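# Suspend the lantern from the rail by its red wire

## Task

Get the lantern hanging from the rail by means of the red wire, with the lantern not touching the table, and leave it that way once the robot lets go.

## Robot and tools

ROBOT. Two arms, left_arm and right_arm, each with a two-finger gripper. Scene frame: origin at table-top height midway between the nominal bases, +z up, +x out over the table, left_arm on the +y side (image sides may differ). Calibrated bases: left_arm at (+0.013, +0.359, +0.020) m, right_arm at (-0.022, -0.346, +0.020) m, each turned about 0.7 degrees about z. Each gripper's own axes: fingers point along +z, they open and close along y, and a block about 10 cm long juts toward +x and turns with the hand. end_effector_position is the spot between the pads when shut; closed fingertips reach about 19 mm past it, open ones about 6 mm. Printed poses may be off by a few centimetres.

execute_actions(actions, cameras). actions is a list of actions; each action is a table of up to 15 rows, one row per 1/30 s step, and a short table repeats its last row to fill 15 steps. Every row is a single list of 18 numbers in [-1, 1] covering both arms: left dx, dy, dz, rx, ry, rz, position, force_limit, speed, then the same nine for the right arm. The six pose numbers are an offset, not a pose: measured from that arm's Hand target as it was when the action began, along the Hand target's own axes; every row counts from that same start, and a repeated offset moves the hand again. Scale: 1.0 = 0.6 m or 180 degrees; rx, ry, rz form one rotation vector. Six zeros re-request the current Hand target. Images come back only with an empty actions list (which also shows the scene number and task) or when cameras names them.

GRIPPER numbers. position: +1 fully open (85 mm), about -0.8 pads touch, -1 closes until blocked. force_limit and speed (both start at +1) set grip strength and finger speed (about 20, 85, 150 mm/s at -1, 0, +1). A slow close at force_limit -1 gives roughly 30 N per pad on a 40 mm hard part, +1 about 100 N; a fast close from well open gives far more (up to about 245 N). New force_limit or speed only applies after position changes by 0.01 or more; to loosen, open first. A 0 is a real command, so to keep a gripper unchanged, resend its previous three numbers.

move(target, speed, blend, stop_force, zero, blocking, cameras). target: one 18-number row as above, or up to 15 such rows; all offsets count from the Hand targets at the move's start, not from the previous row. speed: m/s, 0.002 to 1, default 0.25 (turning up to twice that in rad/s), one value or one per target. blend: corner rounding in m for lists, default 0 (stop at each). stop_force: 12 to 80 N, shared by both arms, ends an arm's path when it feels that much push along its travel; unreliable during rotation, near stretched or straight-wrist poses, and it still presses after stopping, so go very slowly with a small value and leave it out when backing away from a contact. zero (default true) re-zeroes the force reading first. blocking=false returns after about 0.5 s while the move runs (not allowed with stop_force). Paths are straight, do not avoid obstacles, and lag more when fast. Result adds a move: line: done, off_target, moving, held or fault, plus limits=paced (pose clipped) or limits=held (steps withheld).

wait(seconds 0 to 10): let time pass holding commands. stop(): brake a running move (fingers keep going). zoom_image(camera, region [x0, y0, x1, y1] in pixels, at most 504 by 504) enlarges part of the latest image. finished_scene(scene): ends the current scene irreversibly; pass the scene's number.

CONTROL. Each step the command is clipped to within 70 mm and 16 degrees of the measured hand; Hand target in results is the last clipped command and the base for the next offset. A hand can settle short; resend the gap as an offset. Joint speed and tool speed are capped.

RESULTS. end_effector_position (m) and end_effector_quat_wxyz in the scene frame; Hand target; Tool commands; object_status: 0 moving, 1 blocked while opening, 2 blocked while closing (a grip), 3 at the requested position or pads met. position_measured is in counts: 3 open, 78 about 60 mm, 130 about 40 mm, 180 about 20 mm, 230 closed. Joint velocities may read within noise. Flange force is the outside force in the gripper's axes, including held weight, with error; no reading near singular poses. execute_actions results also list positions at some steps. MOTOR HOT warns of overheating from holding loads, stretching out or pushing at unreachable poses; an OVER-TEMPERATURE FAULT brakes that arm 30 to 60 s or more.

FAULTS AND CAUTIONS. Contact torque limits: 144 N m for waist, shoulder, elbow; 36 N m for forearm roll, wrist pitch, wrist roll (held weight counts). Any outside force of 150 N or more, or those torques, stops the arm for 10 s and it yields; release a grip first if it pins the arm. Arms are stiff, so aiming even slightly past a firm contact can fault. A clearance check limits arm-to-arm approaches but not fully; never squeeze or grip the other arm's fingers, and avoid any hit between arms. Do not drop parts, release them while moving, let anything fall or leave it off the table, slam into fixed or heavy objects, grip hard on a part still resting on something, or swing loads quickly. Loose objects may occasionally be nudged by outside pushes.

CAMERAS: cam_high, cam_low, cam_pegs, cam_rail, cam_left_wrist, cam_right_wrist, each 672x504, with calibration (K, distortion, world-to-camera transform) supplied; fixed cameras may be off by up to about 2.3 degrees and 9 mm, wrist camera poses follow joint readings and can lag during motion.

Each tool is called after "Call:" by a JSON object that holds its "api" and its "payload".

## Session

Call:
{"api": "execute_actions", "payload": {"actions": []}}

Call:
{"api": "zoom_image", "payload": {"camera": "cam_pegs", "region": [100, 100, 600, 450]}}

Call:
{"api": "zoom_image", "payload": {"camera": "cam_high", "region": [130, 130, 400, 450]}}

Scene clock: 0.00 s.
left_arm: end_effector_position=(+0.6391, -0.0396, +0.1165) position_measured=3 object_status=3 end_effector_quat_wxyz=(-0.326, -0.485, +0.729, -0.358) | right_arm: end_effector_position=(+0.6416, -0.2408, +0.3892) position_measured=3 object_status=3 end_effector_quat_wxyz=(-0.081, -0.535, +0.834, -0.105)
Joint positions: left_arm=[-0.096 0.776 0.005 1.131 -1.212 0.627] | right_arm=[0.43 0.879 1.344 0.274 -2.157 0.827]
Joint velocities: within noise
Flange force (N): no reading
Hand target: left_arm +0.6391, -0.0396, +0.1165; -0.326, -0.485, +0.729, -0.358 | right_arm +0.6416, -0.2408, +0.3892; -0.081, -0.535, +0.834, -0.105
Tool commands: left_gripper/position=+1.0 left_gripper/force_limit=+1.0 left_gripper/speed=+1.0 right_gripper/position=+1.0 right_gripper/force_limit=+1.0 right_gripper/speed=+1.0
camera_calibration:
cam_left_wrist: T_world_to_cam=[[-0.932998, 0.297554, -0.202425, 0.635192], [0.359151, 0.734031, -0.576376, -0.118429], [-0.0229172, -0.610459, -0.791716, 0.210962], [0, 0, 0, 1]] pos_world=[0.640001, 0.0267099, 0.227341]
cam_right_wrist: T_world_to_cam=[[-0.917891, 0.392632, -0.057587, 0.715694], [0.385985, 0.917048, 0.100193, -0.0507016], [0.0921491, 0.0697386, -0.9933, 0.478591], [0, 0, 0, 1]] pos_world=[0.632397, -0.267885, 0.521679]

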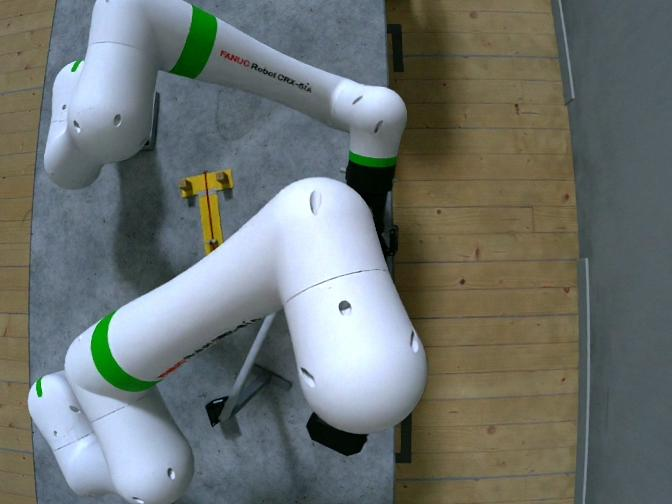

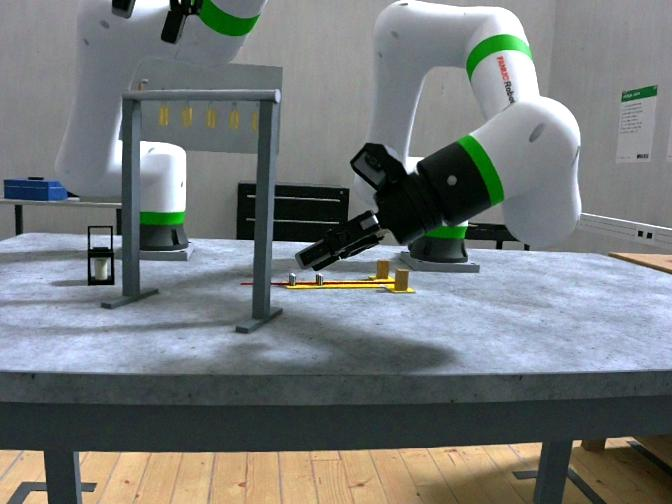

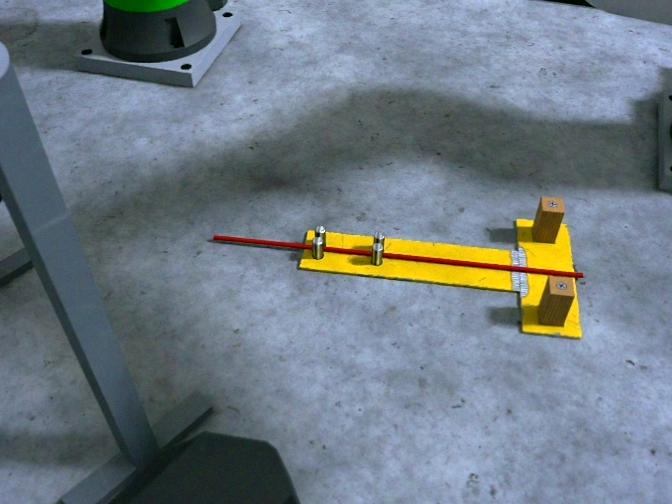

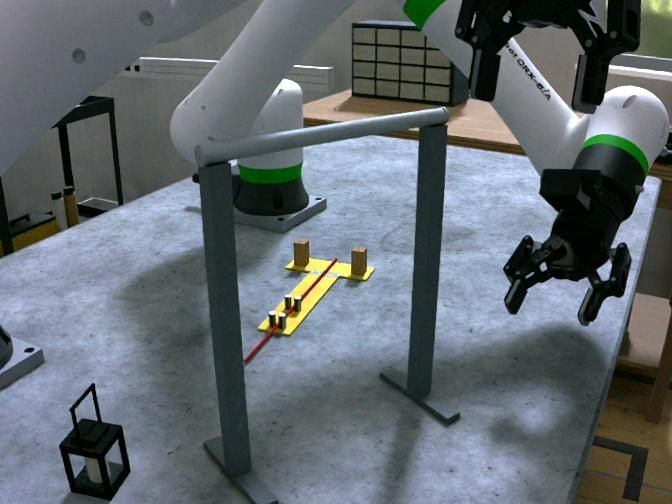

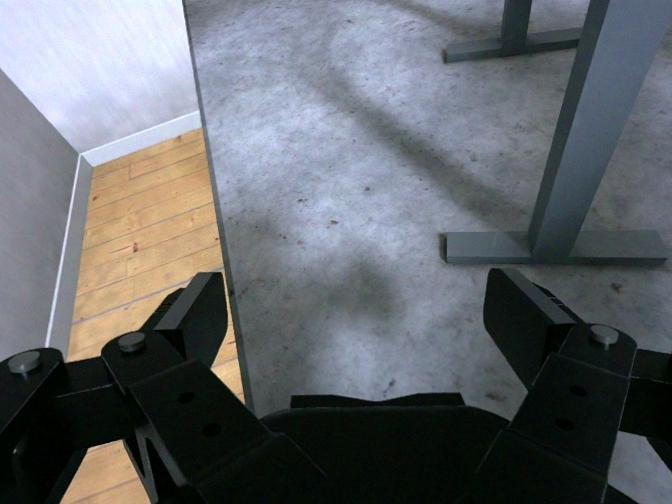

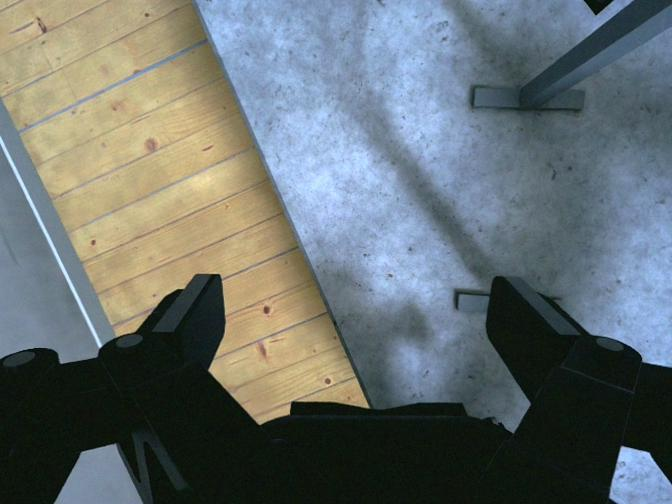

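Scaled by 1.008 from the camera's 672x504 image, which has a finer 960x720 frame.

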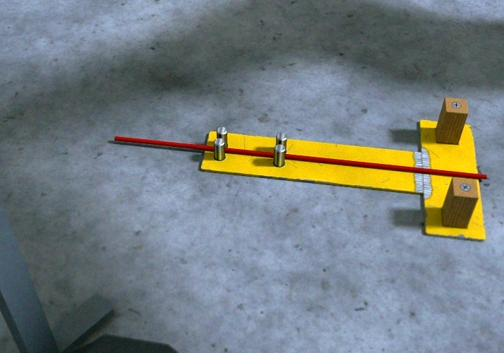

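Scaled by 1.575 from the camera's 672x504 image, which has a finer 960x720 frame.

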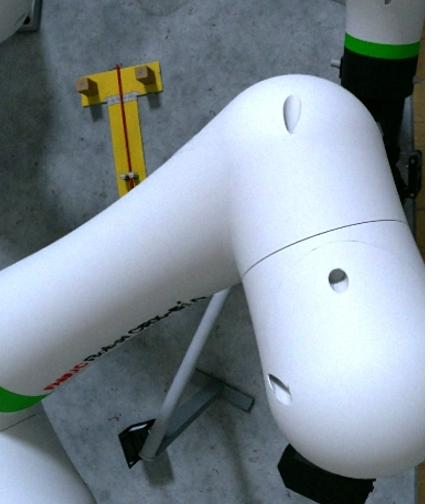

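Call:
{"api": "move", "payload": {"target": [[0.057,0.103,-0.377,0,0,0,1,1,1,0,0,-0.2,0,0,0,1,1,1],[0.111,0.821,-0.571,0.284,-0.262,-0.613,1,1,1,0.179,0.088,-0.325,0.044,-0.084,-0.522,1,1,1],[0.111,0.821,-0.571,0.284,-0.262,-0.613,1,1,1,0.044,0.553,-0.146,-0.116,0.013,0.846,1,1,1],[0.111,0.821,-0.571,0.284,-0.262,-0.613,1,1,1,-0.044,0.6225,0.257,-0.116,0.013,0.846,1,1,1]], "speed": 0.5, "blend": 0.02, "cameras": ["all"]}}

Scene clock: 41.80 s.
left_arm: end_effector_position=(+0.1989, +0.3508, +0.2516) position_measured=3 object_status=3 end_effector_quat_wxyz=(+0.000, +0.996, +0.087, +0.000) | right_arm: end_effector_position=(+0.3091, -0.1068, +0.2009) position_measured=3 object_status=3 end_effector_quat_wxyz=(+0.000, +0.695, +0.719, +0.000)
Joint positions: left_arm=[0.756 -0.79 -0.625 0 -1.735 2.584] | right_arm=[0.927 -0.077 -0.313 0 -1.334 3.796]
Flange force (N): left_arm=no reading | right_arm=[-0.8 -1.0 3.5]
Hand target: left_arm +0.1989, +0.3508, +0.2516; +0.000, +0.996, +0.087, +0.000 | right_arm +0.3091, -0.1068, +0.2008; +0.000, +0.695, +0.719, +0.000
Off the commanded pose: left_arm 0.000 m, 0 deg | right_arm 0.000 m, 0 deg.
elbow stopped short (right arm): the move would have taken joint 3 (elbow) straighter than the controller allows.
move: done; limits=paced
camera_calibration:
cam_left_wrist: T_world_to_cam=[[0.1636, -0.986264, 0.0227609, 0.311254], [-0.923717, -0.145042, 0.354556, 0.1603], [-0.346384, -0.0790298, -0.934758, 0.460159], [0, 0, 0, 1]] pos_world=[0.256542, 0.366595, 0.366218]
cam_right_wrist: T_world_to_cam=[[0.998146, 0.05463, 0.0268385, -0.298206], [0.042045, -0.937675, 0.34496, -0.167343], [0.044011, -0.343192, -0.938234, 0.272426], [0, 0, 0, 1]] pos_world=[0.292699, -0.0471275, 0.321329]

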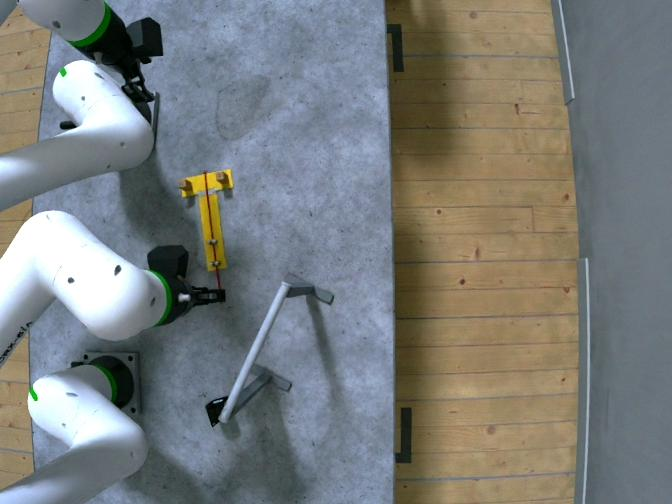

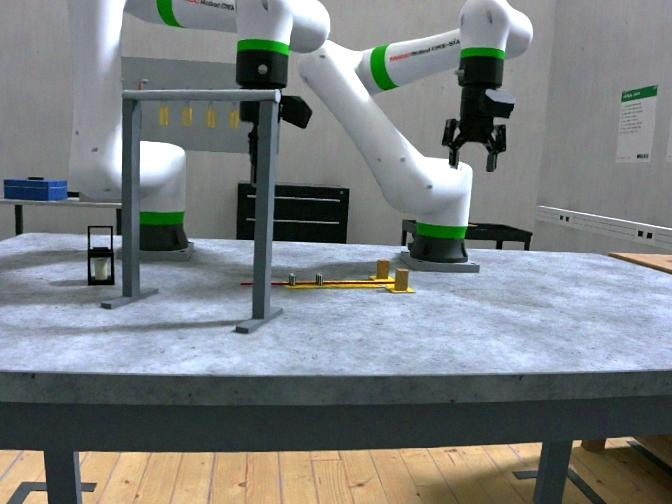

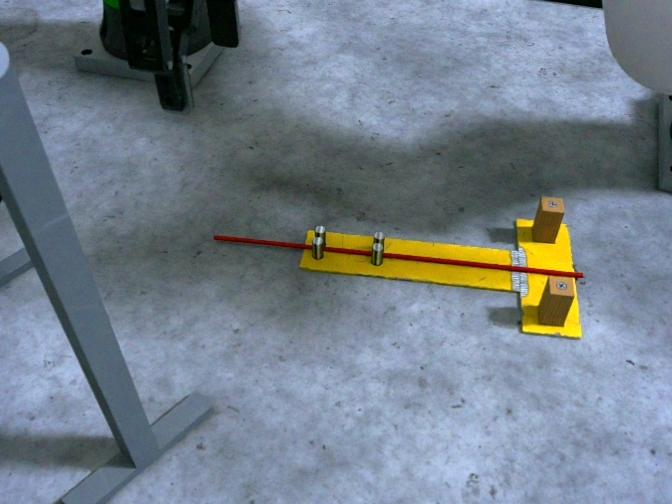

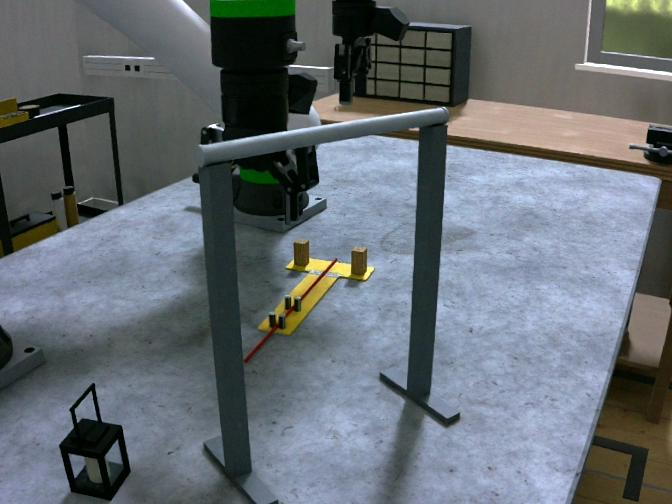

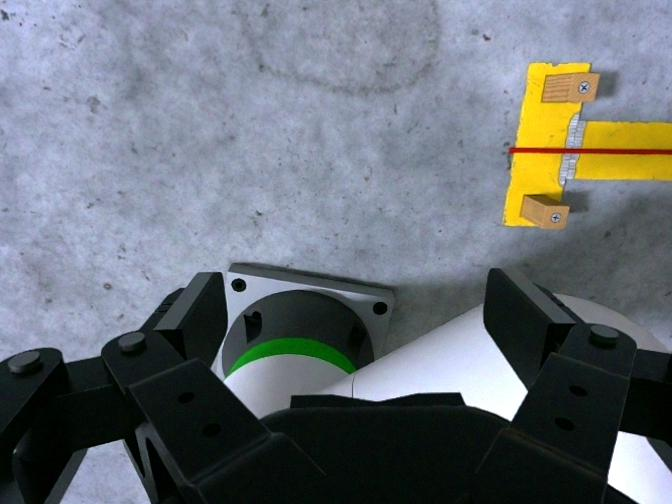

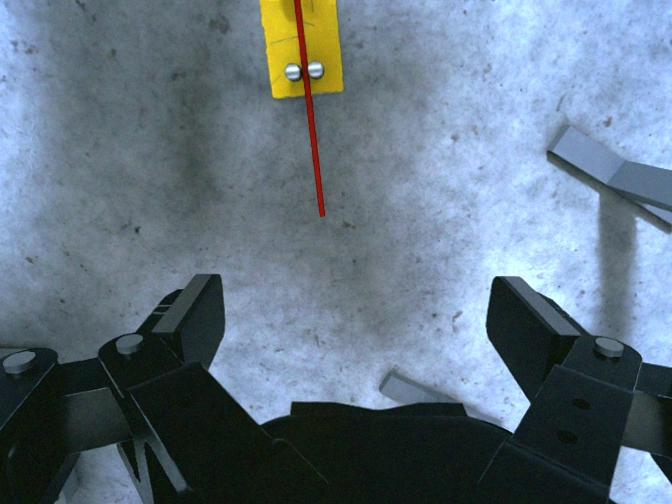

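Call:
{"api": "move", "payload": {"target": [[-0.052,0.307,0.2,0,0,0.008,1,0.8,-1,0,0,0,0,0,0,-1,0,0],[-0.052,0.307,0.366,0,0,0.008,1,0.8,-1,0.021,0.011,0.294,0,0,0,-1,0,0]]}}

Call:
{"api": "move", "payload": {"target": [[0,0,0,0,0,0,-1,0.8,-1,0,0,0,0,0,0,-1,0,0],[0,0,-0.002,0,0,0,-1,0.8,-1,0,0,0,0,0,0,-1,0,0]], "cameras": ["cam_pegs","cam_right_wrist","cam_left_wrist"]}}

Scene clock: 60.73 s.
left_arm: end_effector_position=(+0.2002, +0.1640, +0.0321) position_measured=3 object_status=3 end_effector_quat_wxyz=(+0.000, +0.997, +0.075, +0.000) | right_arm: end_effector_position=(+0.3153, -0.0938, +0.0244) position_measured=232 object_status=3 end_effector_quat_wxyz=(+0.000, +0.695, +0.719, +0.000)
Joint positions: left_arm=[-0.278 -0.269 -0.906 0 -0.933 3.594] | right_arm=[0.933 0.165 -0.522 0 -0.883 3.79]
Flange force (N): left_arm=[-6.2 2.9 0.1] | right_arm=[-0.5 -0.1 3.5]
Hand target: left_arm +0.2002, +0.1640, +0.0321; +0.000, +0.997, +0.075, +0.000 | right_arm +0.3153, -0.0939, +0.0244; +0.000, +0.695, +0.719, +0.000
Off the commanded pose: left_arm 0.000 m, 0 deg | right_arm 0.000 m, 0 deg.
move: done

Scene clock: 65.27 s.
left_arm: end_effector_position=(+0.2002, +0.1640, +0.0333) position_measured=182 object_status=2 end_effector_quat_wxyz=(+0.000, +0.997, +0.075, +0.000) | right_arm: end_effector_position=(+0.3153, -0.0939, +0.0244) position_measured=232 object_status=3 end_effector_quat_wxyz=(+0.000, +0.695, +0.719, +0.000)
Joint positions: left_arm=[-0.278 -0.272 -0.905 0 -0.938 3.594] | right_arm=[0.933 0.165 -0.522 0 -0.883 3.79]
Flange force (N): left_arm=[-5.8 3.8 3.1] | right_arm=[-0.8 -1.2 2.8]
Hand target: left_arm +0.2002, +0.1640, +0.0333; +0.000, +0.997, +0.075, +0.000 | right_arm +0.3153, -0.0939, +0.0244; +0.000, +0.695, +0.719, +0.000
Off the commanded pose: left_arm 0.000 m, 0 deg | right_arm 0.000 m, 0 deg.
move: done
camera_calibration:
cam_left_wrist: T_world_to_cam=[[0.138759, -0.990063, 0.0228276, 0.137336], [-0.927064, -0.121754, 0.354582, 0.208615], [-0.348279, -0.070364, -0.934746, 0.240733], [0, 0, 0, 1]] pos_world=[0.258185, 0.17831, 0.147918]
cam_right_wrist: T_world_to_cam=[[0.99815, 0.0545966, 0.0267445, -0.300454], [0.042046, -0.937677, 0.344956, -0.0946603], [0.0439111, -0.343193, -0.938238, 0.111102], [0, 0, 0, 1]] pos_world=[0.298999, -0.0342273, 0.14493]
Images, in order (width x height): cam_pegs 672x504, cam_left_wrist 672x504, cam_right_wrist 672x504.

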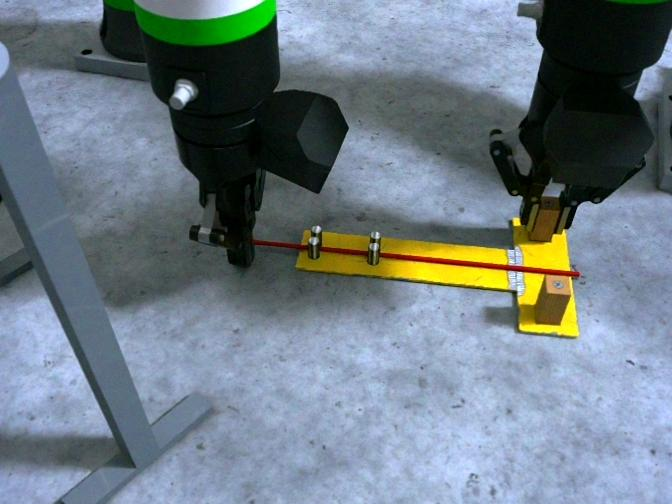

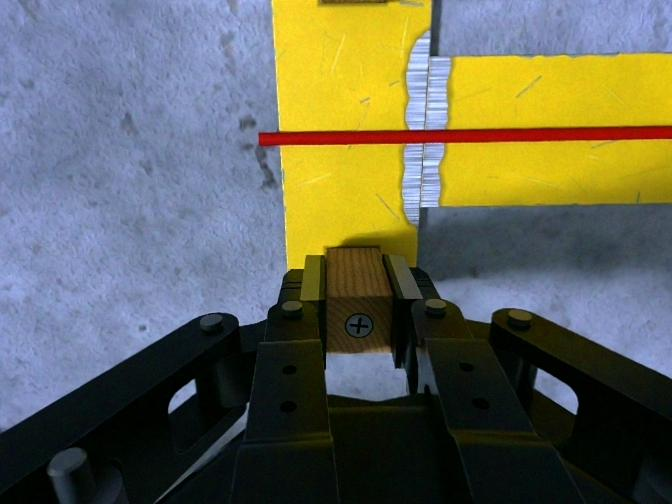

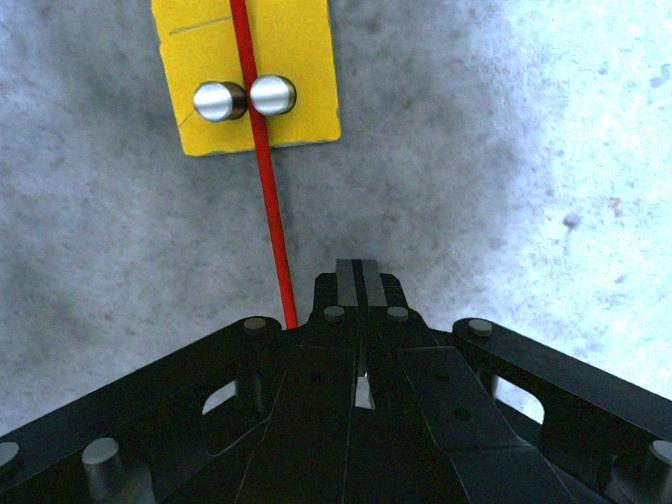

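Call:
{"api": "move", "payload": {"target": [[0,0,0,0,0,0,-1,0.8,-1,-0.0115,-0.0375,0,0,0,0,-1,0,0],[0,0,0,0,0,0,-1,0.8,-1,-0.0155,-0.076,0,0,0,0.111,-1,0,0],[0,0,0,0,0,0,-1,0.8,-1,-0.006,-0.114,0,0,0,0.222,-1,0,0],[0,0,0,0,0,0,-1,0.8,-1,0.016,-0.147,0,0,0,0.333,-1,0,0],[0,0,0,0,0,0,-1,0.8,-1,0.048,-0.17,0,0,0,0.444,-1,0,0],[0,0,0,0,0,0,-1,0.8,-1,0.085,-0.18,0,0,0,0.556,-1,0,0],[0,0,0,0,0,0,-1,0.8,-1,0.124,-0.178,0,0,0,0.667,-1,0,0],[0,0,0,0,0,0,-1,0.8,-1,0.165,-0.158,0,0,0,0.794,-1,0,0]], "speed": 0.15, "blend": 0.008, "cameras": ["cam_pegs","cam_right_wrist"]}}

Scene clock: 83.07 s.
left_arm: end_effector_position=(+0.2002, +0.1640, +0.0333) position_measured=182 object_status=2 end_effector_quat_wxyz=(+0.000, +0.997, +0.075, +0.000) | right_arm: end_effector_position=(+0.2174, +0.0019, +0.0245) position_measured=232 object_status=3 end_effector_quat_wxyz=(+0.000, +0.902, -0.431, +0.000)
Joint positions: left_arm=[-0.278 -0.272 -0.905 0 -0.938 3.594] | right_arm=[1.259 0.167 -0.519 0 -0.884 0.969]
Flange force (N): left_arm=[-3.9 0.7 3.0] | right_arm=[1.7 5.2 2.2]
Hand target: left_arm +0.2002, +0.1640, +0.0333; +0.000, +0.997, +0.075, +0.000 | right_arm +0.2173, +0.0019, +0.0245; +0.000, +0.902, -0.431, +0.000
Off the commanded pose: left_arm 0.000 m, 0 deg | right_arm 0.000 m, 0 deg.
move: done
camera_calibration:
cam_right_wrist: T_world_to_cam=[[-0.763569, -0.64521, 0.025822, 0.176473], [-0.598658, 0.722332, 0.346188, 0.13535], [-0.242016, 0.24888, -0.93781, 0.209371], [0, 0, 0, 1]] pos_world=[0.266449, -0.0360137, 0.144937]
Images, in order (width x height): cam_pegs 672x504, cam_right_wrist 672x504.

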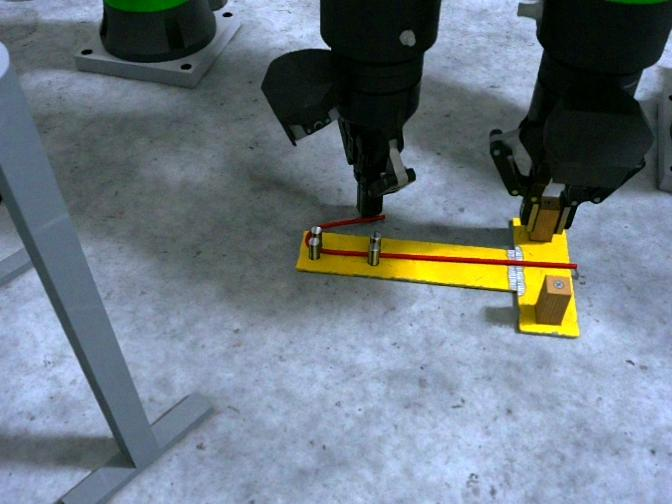

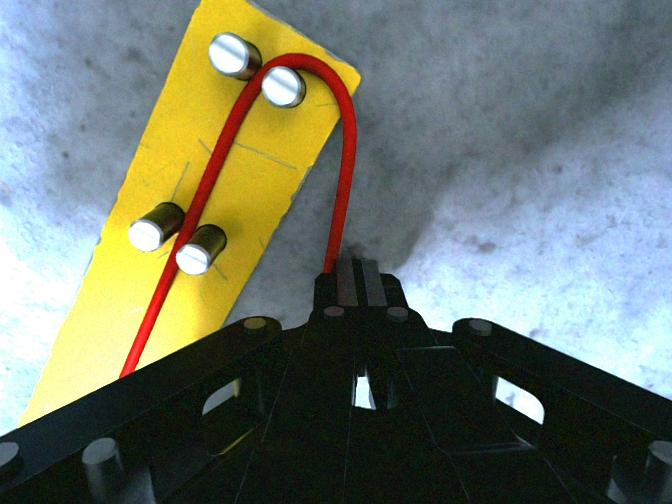

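Call:
{"api": "move", "payload": {"target": [[0,0,0,0,0,0,-1,0.8,-1,0,0.05,0,0,0,0,-1,0,0],[0,0,0,0,0,0,-1,0.8,-1,0,0.05,-0.08,0,0,0,-1,0,0]], "speed": 0.15}}

Call:
{"api": "move", "payload": {"target": [[0,0,0,0,0,0,-1,0.8,-1,0,0,0,0,0,0,-0.35,0,-1],[0,0,0,0,0,0,-1,0.8,-1,0.028,-0.048,0,0,0,0,-0.35,0,-1]], "cameras": ["cam_right_wrist"]}}

Scene clock: 90.07 s.
left_arm: end_effector_position=(+0.2002, +0.1640, +0.0333) position_measured=182 object_status=2 end_effector_quat_wxyz=(+0.000, +0.997, +0.075, +0.000) | right_arm: end_effector_position=(+0.1941, -0.0170, +0.0725) position_measured=232 object_status=3 end_effector_quat_wxyz=(+0.000, +0.903, -0.431, +0.000)
Joint positions: left_arm=[-0.278 -0.272 -0.905 0 -0.938 3.594] | right_arm=[1.305 0.018 -0.546 0 -1.005 0.924]
Flange force (N): left_arm=[-5.9 3.2 3.0] | right_arm=[0.8 2.2 2.1]
Hand target: left_arm +0.2002, +0.1640, +0.0333; +0.000, +0.997, +0.075, +0.000 | right_arm +0.1940, -0.0170, +0.0725; +0.000, +0.902, -0.431, +0.000
Off the commanded pose: left_arm 0.000 m, 0 deg | right_arm 0.000 m, 0 deg.
move: done

Scene clock: 92.20 s.
left_arm: end_effector_position=(+0.2002, +0.1640, +0.0333) position_measured=182 object_status=2 end_effector_quat_wxyz=(+0.000, +0.997, +0.075, +0.000) | right_arm: end_effector_position=(+0.2270, -0.0119, +0.0725) position_measured=173 object_status=3 end_effector_quat_wxyz=(+0.000, +0.902, -0.431, +0.000)
Joint positions: left_arm=[-0.278 -0.272 -0.905 0 -0.938 3.594] | right_arm=[1.226 0.076 -0.486 0 -1.008 1.003]
Flange force (N): left_arm=[-6.3 3.3 2.4] | right_arm=[0.4 1.5 2.7]
Hand target: left_arm +0.2002, +0.1640, +0.0333; +0.000, +0.997, +0.075, +0.000 | right_arm +0.2269, -0.0119, +0.0725; +0.000, +0.902, -0.431, +0.000
Off the commanded pose: left_arm 0.000 m, 0 deg | right_arm 0.000 m, 0 deg.
move: done
camera_calibration:
cam_right_wrist: T_world_to_cam=[[-0.763341, -0.645482, 0.0257576, 0.173595], [-0.598957, 0.72213, 0.346091, 0.134537], [-0.241996, 0.248757, -0.937847, 0.260139], [0, 0, 0, 1]] pos_world=[0.276047, -0.0498123, 0.192937]
Images, in order (width x height): cam_right_wrist 672x504.

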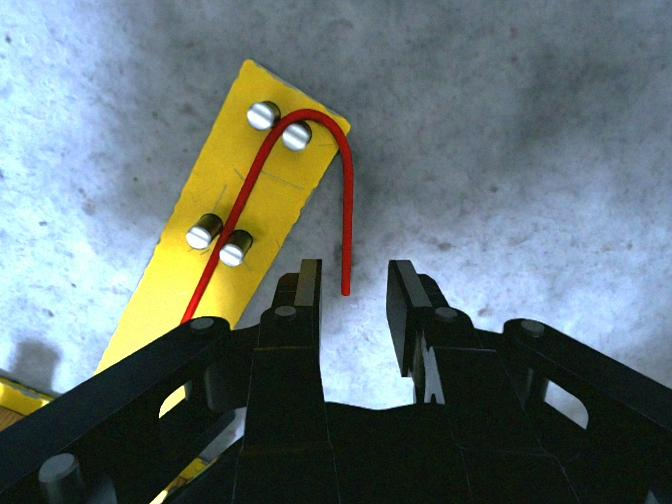

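Call:
{"api": "move", "payload": {"target": [[0,0,0,0,0,0,-1,0.8,-1,0,-0.006,0.081,0,0,0,-0.35,0,-1],[0,0,0,0,0,0,-1,0.8,-1,0,-0.006,0.081,0,0,0,-1,0,-1],[0,0,0,0,0,0,-1,0.8,-1,0.129,0.07,0.081,0,0,0,-1,0,-1]], "speed": 0.06, "cameras": ["cam_right_wrist","cam_pegs","cam_left_wrist"]}}

Scene clock: 105.17 s.
left_arm: end_effector_position=(+0.2002, +0.1640, +0.0333) position_measured=182 object_status=2 end_effector_quat_wxyz=(+0.000, +0.997, +0.075, +0.000) | right_arm: end_effector_position=(+0.2430, -0.0984, +0.0238) position_measured=226 object_status=2 end_effector_quat_wxyz=(+0.000, +0.902, -0.431, +0.000)
Joint positions: left_arm=[-0.278 -0.272 -0.905 0 -0.938 3.594] | right_arm=[1.096 0.025 -0.68 0 -0.865 1.133]
Flange force (N): left_arm=[-6.0 3.8 2.6] | right_arm=[-0.1 1.8 2.7]
Hand target: left_arm +0.2002, +0.1640, +0.0333; +0.000, +0.997, +0.075, +0.000 | right_arm +0.2430, -0.0985, +0.0238; +0.000, +0.902, -0.431, +0.000
Off the commanded pose: left_arm 0.000 m, 0 deg | right_arm 0.000 m, 0 deg.
move: done
camera_calibration:
cam_left_wrist: T_world_to_cam=[[0.138727, -0.990069, 0.0227484, 0.137357], [-0.927101, -0.121759, 0.354483, 0.20864], [-0.348193, -0.0702666, -0.934786, 0.240699], [0, 0, 0, 1]] pos_world=[0.258185, 0.17831, 0.147918]
cam_right_wrist: T_world_to_cam=[[-0.763341, -0.645482, 0.0257576, 0.131162], [-0.598957, 0.72213, 0.346091, 0.223477], [-0.241996, 0.248757, -0.937847, 0.239974], [0, 0, 0, 1]] pos_world=[0.292047, -0.136412, 0.144337]
Images, in order (width x height): cam_pegs 672x504, cam_left_wrist 672x504, cam_right_wrist 672x504.

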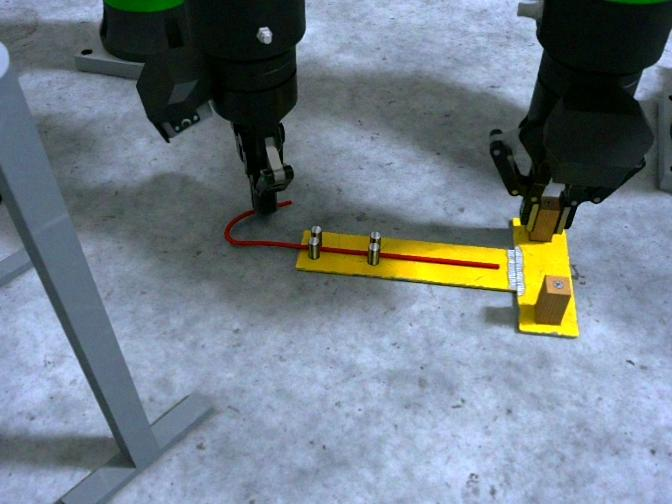

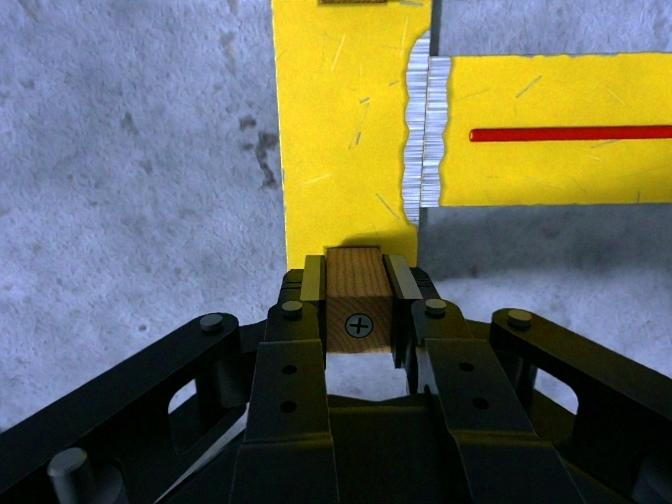

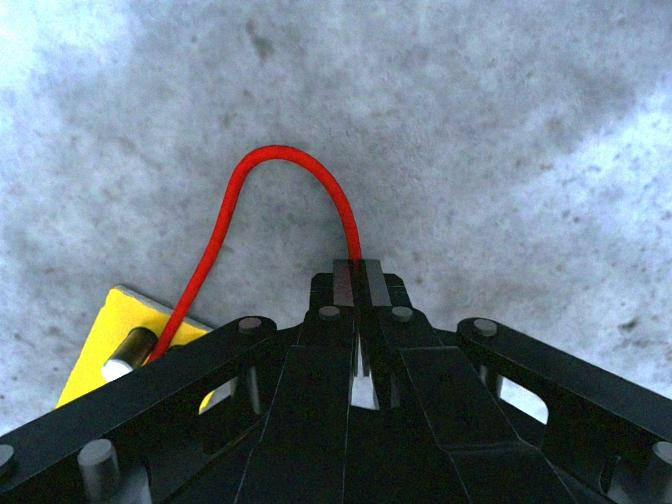

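Call:
{"api": "move", "payload": {"target": [[0,0,0,0,0,0,-1,0.8,-1,0.029,0.017,0,0,0,0,-1,0,-1],[0,0,0,0,0,0,-1,0.8,-1,0.029,0.017,0,0,0,0,-0.4,0,-1],[0,0,0,0,0,0,1,0.8,-1,0.029,0.017,-0.1,0,0,0,-0.4,0,-1],[0,0,-0.13,0,0,0,1,0.8,-1,0.029,0.017,-0.14,0,0,0,-0.4,0,-1]], "speed": 0.12}}

Call:
{"api": "move", "payload": {"target": [[0.1645,0,0,0,0,0,1,0.8,-1,0,0,0,0,0,0,-1,0,0],[0.1645,0,0.13,0,0,0,1,0.8,-1,0,0,0,0,0,0,-1,0,0],[0.1645,0,0.13,0,0,0,-1,0.8,-1,0,0,0,0,0,0,-1,0,0],[0.1645,0,0.128,0,0,0,-1,0.8,-1,0,0,0,0,0,0,-1,0,0]], "cameras": ["cam_right_wrist","cam_pegs"]}}

Scene clock: 121.60 s.
left_arm: end_effector_position=(+0.2002, +0.1640, +0.1113) position_measured=3 object_status=3 end_effector_quat_wxyz=(+0.000, +0.997, +0.075, +0.000) | right_arm: end_effector_position=(+0.2460, -0.1185, +0.1078) position_measured=179 object_status=3 end_effector_quat_wxyz=(+0.000, +0.902, -0.431, +0.000)
Joint positions: left_arm=[-0.278 -0.41 -0.785 0 -1.196 3.594] | right_arm=[1.06 -0.146 -0.605 0 -1.111 1.168]
Flange force (N): left_arm=[-6.5 3.8 0.7] | right_arm=[-0.4 1.5 3.1]
Hand target: left_arm +0.2002, +0.1640, +0.1113; +0.000, +0.997, +0.075, +0.000 | right_arm +0.2460, -0.1185, +0.1078; +0.000, +0.902, -0.431, +0.000
Off the commanded pose: left_arm 0.000 m, 0 deg | right_arm 0.000 m, 0 deg.
move: done

Scene clock: 127.80 s.
left_arm: end_effector_position=(+0.2978, +0.1787, +0.0345) position_measured=182 object_status=2 end_effector_quat_wxyz=(+0.000, +0.997, +0.075, +0.000) | right_arm: end_effector_position=(+0.2460, -0.1185, +0.1078) position_measured=232 object_status=3 end_effector_quat_wxyz=(+0.000, +0.902, -0.431, +0.000)
Joint positions: left_arm=[-0.143 -0.064 -0.735 0 -0.9 3.458] | right_arm=[1.06 -0.146 -0.605 0 -1.111 1.168]
Flange force (N): left_arm=[-6.0 2.3 2.2] | right_arm=[-0.1 1.8 3.2]
Hand target: left_arm +0.2978, +0.1787, +0.0345; +0.000, +0.997, +0.075, +0.000 | right_arm +0.2460, -0.1185, +0.1078; +0.000, +0.902, -0.431, +0.000
Off the commanded pose: left_arm 0.000 m, 0 deg | right_arm 0.000 m, 0 deg.
move: done
camera_calibration:
cam_right_wrist: T_world_to_cam=[[-0.763381, -0.645433, 0.0257957, 0.118392], [-0.59886, 0.722135, 0.346247, 0.210617], [-0.242107, 0.24887, -0.937789, 0.324398], [0, 0, 0, 1]] pos_world=[0.295048, -0.156413, 0.228237]
Images, in order (width x height): cam_pegs 672x504, cam_right_wrist 672x504.

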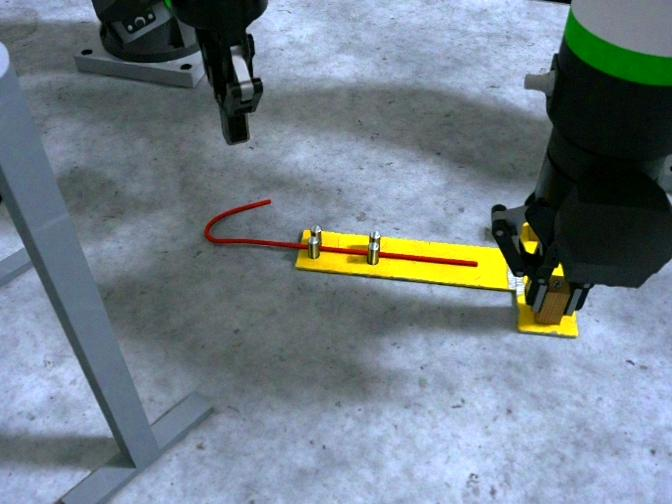

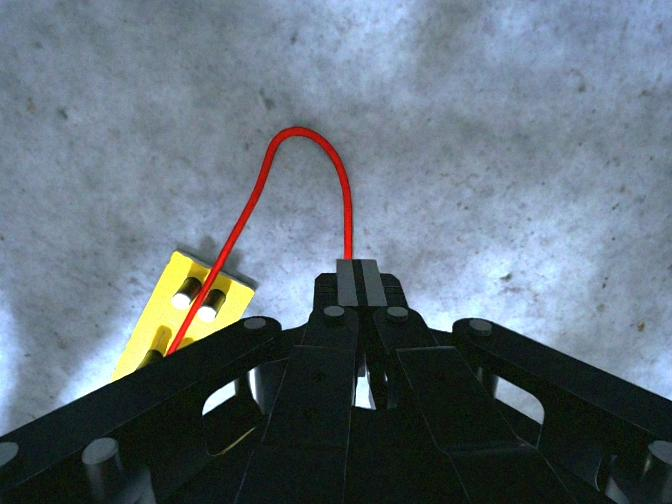

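Call:
{"api": "move", "payload": {"target": [[0,0,0,0,0,0,-1,0.8,-1,-0.232,-0.17,0,0,0,0.168,-1,0,0],[0,0,0,0,0,0,-1,0.8,-1,-0.232,-0.1765,0.1377,0,0,0.168,-1,0,0]], "cameras": ["cam_right_wrist"]}}

Scene clock: 154.70 s.
left_arm: end_effector_position=(+0.2978, +0.1787, +0.0345) position_measured=182 object_status=2 end_effector_quat_wxyz=(+0.000, +0.997, +0.075, +0.000) | right_arm: end_effector_position=(+0.2407, +0.0564, +0.0253) position_measured=232 object_status=3 end_effector_quat_wxyz=(+0.000, +0.759, -0.651, +0.000)
Joint positions: left_arm=[-0.143 -0.064 -0.735 0 -0.9 3.458] | right_arm=[1.244 0.295 -0.353 0 -0.922 0.456]
Flange force (N): left_arm=[-5.6 2.2 2.2] | right_arm=[-0.4 0.0 3.8]
Hand target: left_arm +0.2978, +0.1787, +0.0345; +0.000, +0.997, +0.075, +0.000 | right_arm +0.2408, +0.0564, +0.0253; +0.000, +0.759, -0.651, +0.000
Off the commanded pose: left_arm 0.000 m, 0 deg | right_arm 0.000 m, 0 deg.
move: done
camera_calibration:
cam_right_wrist: T_world_to_cam=[[-0.98457, -0.173012, 0.0262356, 0.25596], [-0.153387, 0.925429, 0.346487, -0.00893922], [-0.0842255, 0.337116, -0.937688, 0.159278], [0, 0, 0, 1]] pos_world=[0.264055, -0.0011383, 0.145735]
Images, in order (width x height): cam_right_wrist 672x504.

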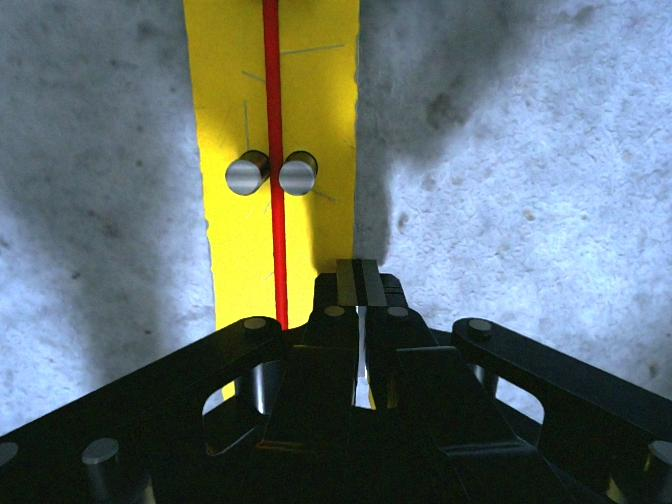

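Call:
{"api": "move", "payload": {"target": [[0,0,0,0,0,0,-1,0.8,-1,-0.003,-0.025,0,0,0,0,-1,0,0],[0,0,0,0,0,0,-1,0.8,-1,-0.007,-0.047,0,0,0,0.083,-1,0,0],[0,0,0,0,0,0,-1,0.8,-1,-0.0045,-0.0655,0,0,0,0.167,-1,0,0],[0,0,0,0,0,0,-1,0.8,-1,0.0045,-0.0875,0,0,0,0.278,-1,0,0],[0,0,0,0,0,0,-1,0.8,-1,0.017,-0.111,0,0,0,0.389,-1,0,0],[0,0,0,0,0,0,-1,0.8,-1,0.038,-0.1355,0,0,0,0.5,-1,0,0]], "speed": 0.12, "blend": 0.004, "cameras": ["cam_right_wrist","cam_pegs"]}}

Scene clock: 171.20 s.
left_arm: end_effector_position=(+0.2978, +0.1787, +0.0345) position_measured=182 object_status=2 end_effector_quat_wxyz=(+0.000, +0.997, +0.075, +0.000) | right_arm: end_effector_position=(+0.2856, +0.0635, +0.0253) position_measured=232 object_status=3 end_effector_quat_wxyz=(+0.000, -0.497, +0.868, +0.000)
Joint positions: left_arm=[-0.143 -0.064 -0.735 0 -0.9 3.458] | right_arm=[1.161 0.362 -0.26 0 -0.948 -0.144]
Flange force (N): left_arm=[-3.4 5.9 3.3] | right_arm=[1.0 5.5 2.6]
Hand target: left_arm +0.2978, +0.1787, +0.0345; +0.000, +0.997, +0.075, +0.000 | right_arm +0.2856, +0.0635, +0.0253; +0.000, -0.497, +0.868, +0.000 (not the last commanded pose)
Off the commanded pose: left_arm 0.000 m, 0 deg | right_arm 0.043 m, 51 deg.
move: held (right_arm; a check stopped the path); path passed 3 of 6 targets; limits=held
pose unreachable (right arm): on one or more control steps of this call, first in action 0 (counted from 0), this arm could not follow its commanded pose, so it was not sent that pose on those steps. It may still have moved: this result reports where it is.
cause: moving toward the commanded pose would bring a part of the arm too close to another arm (a part of this arm just beyond joint 5 (wrist pitch) and a part of the left arm just beyond its joint 5 (wrist pitch), 4 mm apart when this arm was first held).
camera_calibration:
cam_right_wrist: T_world_to_cam=[[-0.872485, 0.487896, 0.026971, 0.227427], [0.46599, 0.814161, 0.346403, -0.178465], [0.14705, 0.3148, -0.937698, 0.0960263], [0, 0, 0, 1]] pos_world=[0.267469, 0.00410938, 0.145731]
Images, in order (width x height): cam_pegs 672x504, cam_right_wrist 672x504.

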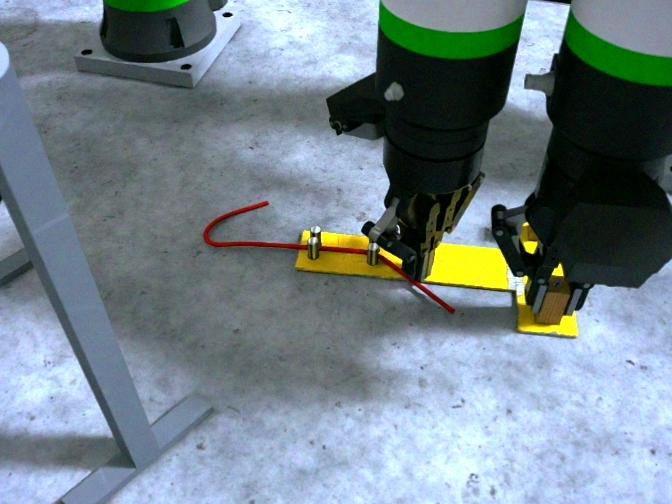

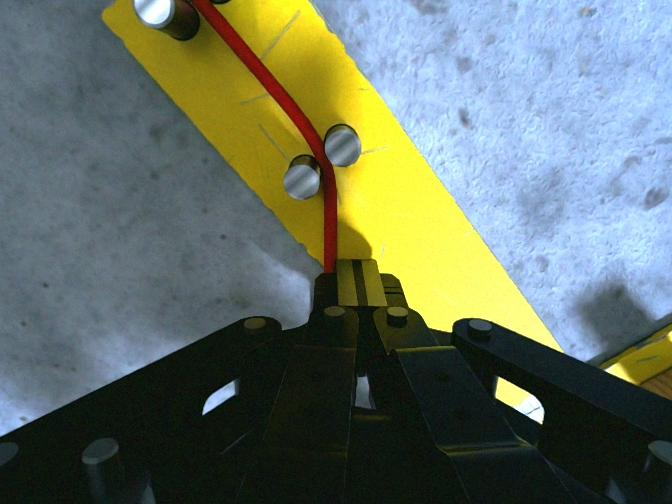

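Call:
{"api": "move", "payload": {"target": [[0,0,0,0,0,0,-1,0.8,-1,0.013,0.0015,0,0,0,0,-1,0,0],[0,0,0,0,0,0,-1,0.8,-1,0.0077,-0.0143,0,0,0,0.072,-1,0,0],[0,0,0,0,0,0,-1,0.8,-1,0.0037,-0.0313,0,0,0,0.156,-1,0,0],[0,0,0,0,0,0,-1,0.8,-1,0.003,-0.058,0.0005,0,0,0.267,-1,0,0],[0,0,0,0,0,0,-1,0.8,-1,0.013,-0.087,0.0015,0,0,0.378,-1,0,0],[0,0,0,0,0,0,-1,0.8,-1,0.0345,-0.114,0.0015,0,0,0.489,-1,0,0]], "speed": 0.12, "blend": 0.004, "cameras": ["cam_right_wrist","cam_pegs"]}}

Scene clock: 190.13 s.
left_arm: end_effector_position=(+0.2978, +0.1787, +0.0345) position_measured=182 object_status=2 end_effector_quat_wxyz=(+0.000, +0.997, +0.075, +0.000) | right_arm: end_effector_position=(+0.3340, +0.0110, +0.0244) position_measured=232 object_status=3 end_effector_quat_wxyz=(+0.000, +0.246, +0.969, +0.000)
Joint positions: left_arm=[-0.143 -0.064 -0.735 0 -0.9 3.458] | right_arm=[1.025 0.347 -0.285 -0.001 -0.939 -1.544]
Flange force (N): left_arm=[-7.5 6.6 2.3] | right_arm=[2.5 3.3 2.2]
Hand target: left_arm +0.2978, +0.1787, +0.0345; +0.000, +0.997, +0.075, +0.000 | right_arm +0.3340, +0.0110, +0.0244; +0.000, +0.246, +0.969, +0.000
Off the commanded pose: left_arm 0.000 m, 0 deg | right_arm 0.000 m, 0 deg.
move: done; blend cut to 0.0039 m at target 1
camera_calibration:
cam_right_wrist: T_world_to_cam=[[0.457537, 0.888771, 0.0273187, -0.153349], [0.830128, -0.437954, 0.345085, -0.265706], [0.318666, -0.135211, -0.938174, 0.0521717], [0, 0, 0, 1]] pos_world=[0.274107, 0.0269787, 0.144827]
Images, in order (width x height): cam_pegs 672x504, cam_right_wrist 672x504.

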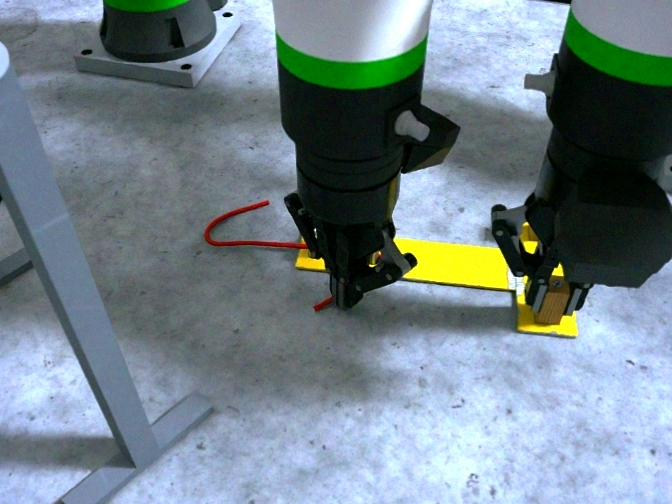

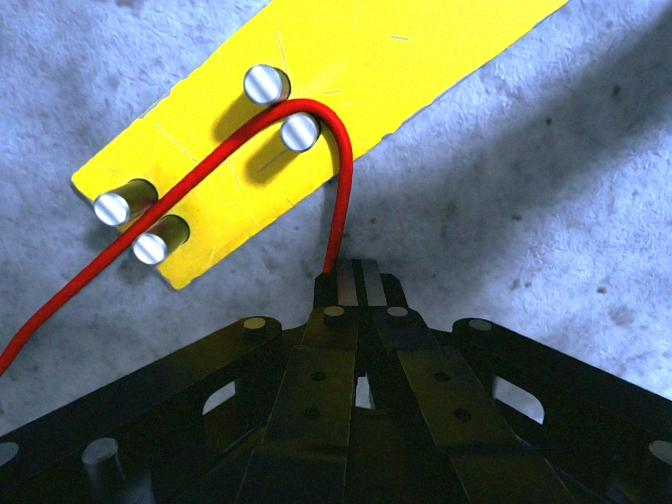

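Call:
{"api": "move", "payload": {"target": [[0,0,0,0,0,0,-1,0.8,-1,-0.012,-0.033,0,0,0,0.111,-1,0,0],[0,0,0,0,0,0,-1,0.8,-1,-0.011,-0.053,0,0,0,0.178,-1,0,0]], "speed": 0.1, "blend": 0.004, "cameras": ["cam_right_wrist"]}}

Call:
{"api": "move", "payload": {"target": [[0,0,0,0,0,0,-1,0.8,-1,0,0.06,0,0,0,0,-1,0,0],[0,0,0,0,0,0,-1,0.8,-1,0,0.06,-0.12,0,0,0,-1,0,0]], "cameras": ["cam_right_wrist","cam_pegs"]}}

Scene clock: 199.73 s.
left_arm: end_effector_position=(+0.2978, +0.1787, +0.0345) position_measured=182 object_status=2 end_effector_quat_wxyz=(+0.000, +0.997, +0.075, +0.000) | right_arm: end_effector_position=(+0.3246, -0.0201, +0.0243) position_measured=232 object_status=3 end_effector_quat_wxyz=(+0.000, +0.504, +0.864, +0.000)
Joint positions: left_arm=[-0.143 -0.064 -0.735 0 -0.9 3.458] | right_arm=[1.008 0.286 -0.368 -0.001 -0.916 -2.087]
Flange force (N): left_arm=[-9.2 7.0 5.0] | right_arm=[3.6 5.2 -8.0]
Hand target: left_arm +0.2978, +0.1787, +0.0345; +0.000, +0.997, +0.075, +0.000 | right_arm +0.3247, -0.0201, +0.0244; +0.000, +0.504, +0.864, +0.000
Off the commanded pose: left_arm 0.000 m, 0 deg | right_arm 0.000 m, 0 deg.
move: done
camera_calibration:
cam_right_wrist: T_world_to_cam=[[0.859367, 0.510653, 0.0268631, -0.259476], [0.471519, -0.811647, 0.344817, -0.162638], [0.197885, -0.283658, -0.938286, 0.0871572], [0, 0, 0, 1]] pos_world=[0.282425, 0.0252207, 0.144829]
Images, in order (width x height): cam_right_wrist 672x504.

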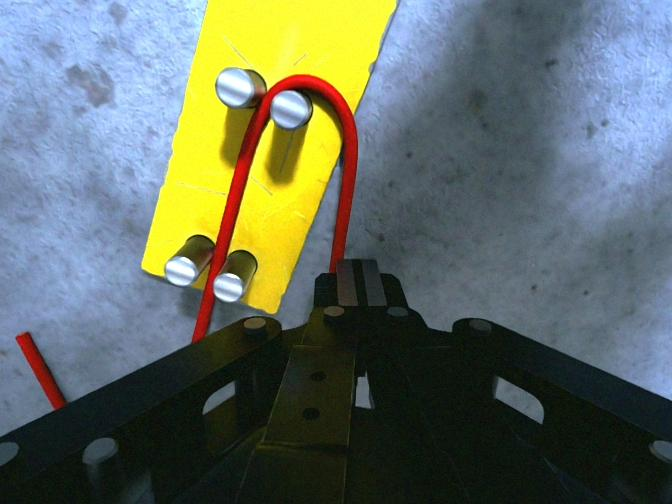

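Scene clock: 201.03 s.
left_arm: end_effector_position=(+0.2978, +0.1787, +0.0345) position_measured=182 object_status=2 end_effector_quat_wxyz=(+0.000, +0.997, +0.075, +0.000) | right_arm: end_effector_position=(+0.3561, -0.0025, +0.0964) position_measured=232 object_status=3 end_effector_quat_wxyz=(+0.000, +0.504, +0.864, +0.000)
Joint positions: left_arm=[-0.143 -0.064 -0.735 0 -0.9 3.458] | right_arm=[0.972 0.267 -0.194 0 -1.108 -2.051]
Flange force (N): left_arm=[-6.2 2.1 1.7] | right_arm=[-0.3 -2.6 2.5]
Hand target: left_arm +0.2978, +0.1787, +0.0345; +0.000, +0.997, +0.075, +0.000 | right_arm +0.3560, -0.0024, +0.0964; +0.000, +0.504, +0.864, +0.000
Off the commanded pose: left_arm 0.000 m, 0 deg | right_arm 0.000 m, 0 deg.
move: done
camera_calibration:
cam_right_wrist: T_world_to_cam=[[0.859201, 0.510925, 0.0270067, -0.297461], [0.471657, -0.811412, 0.345181, -0.188199], [0.198275, -0.283842, -0.938148, 0.153422], [0, 0, 0, 1]] pos_world=[0.313924, 0.0428206, 0.216929]
Images, in order (width x height): cam_pegs 672x504, cam_right_wrist 672x504.

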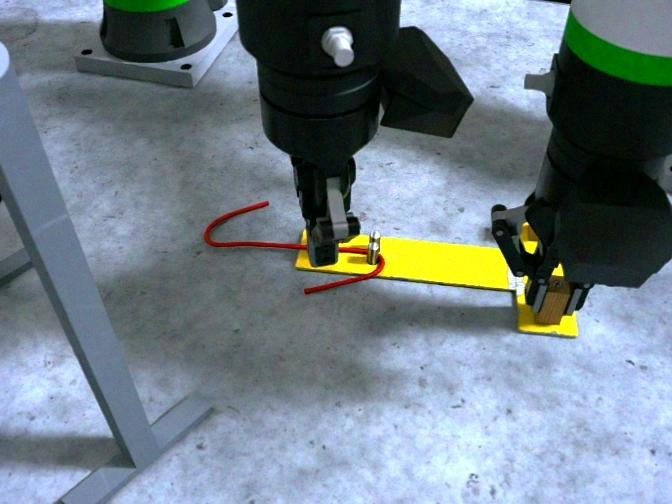

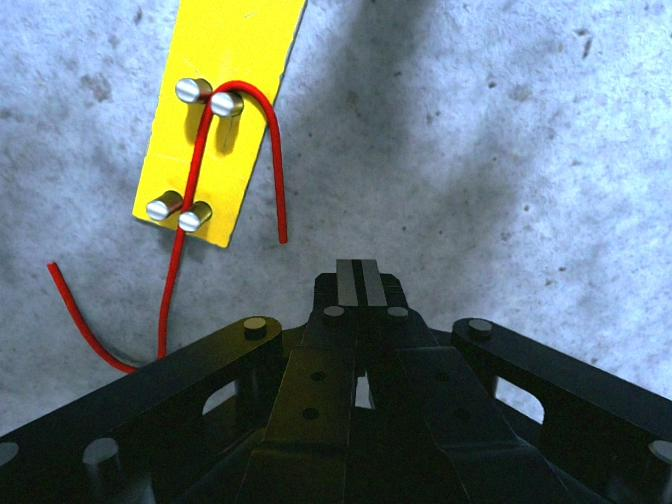

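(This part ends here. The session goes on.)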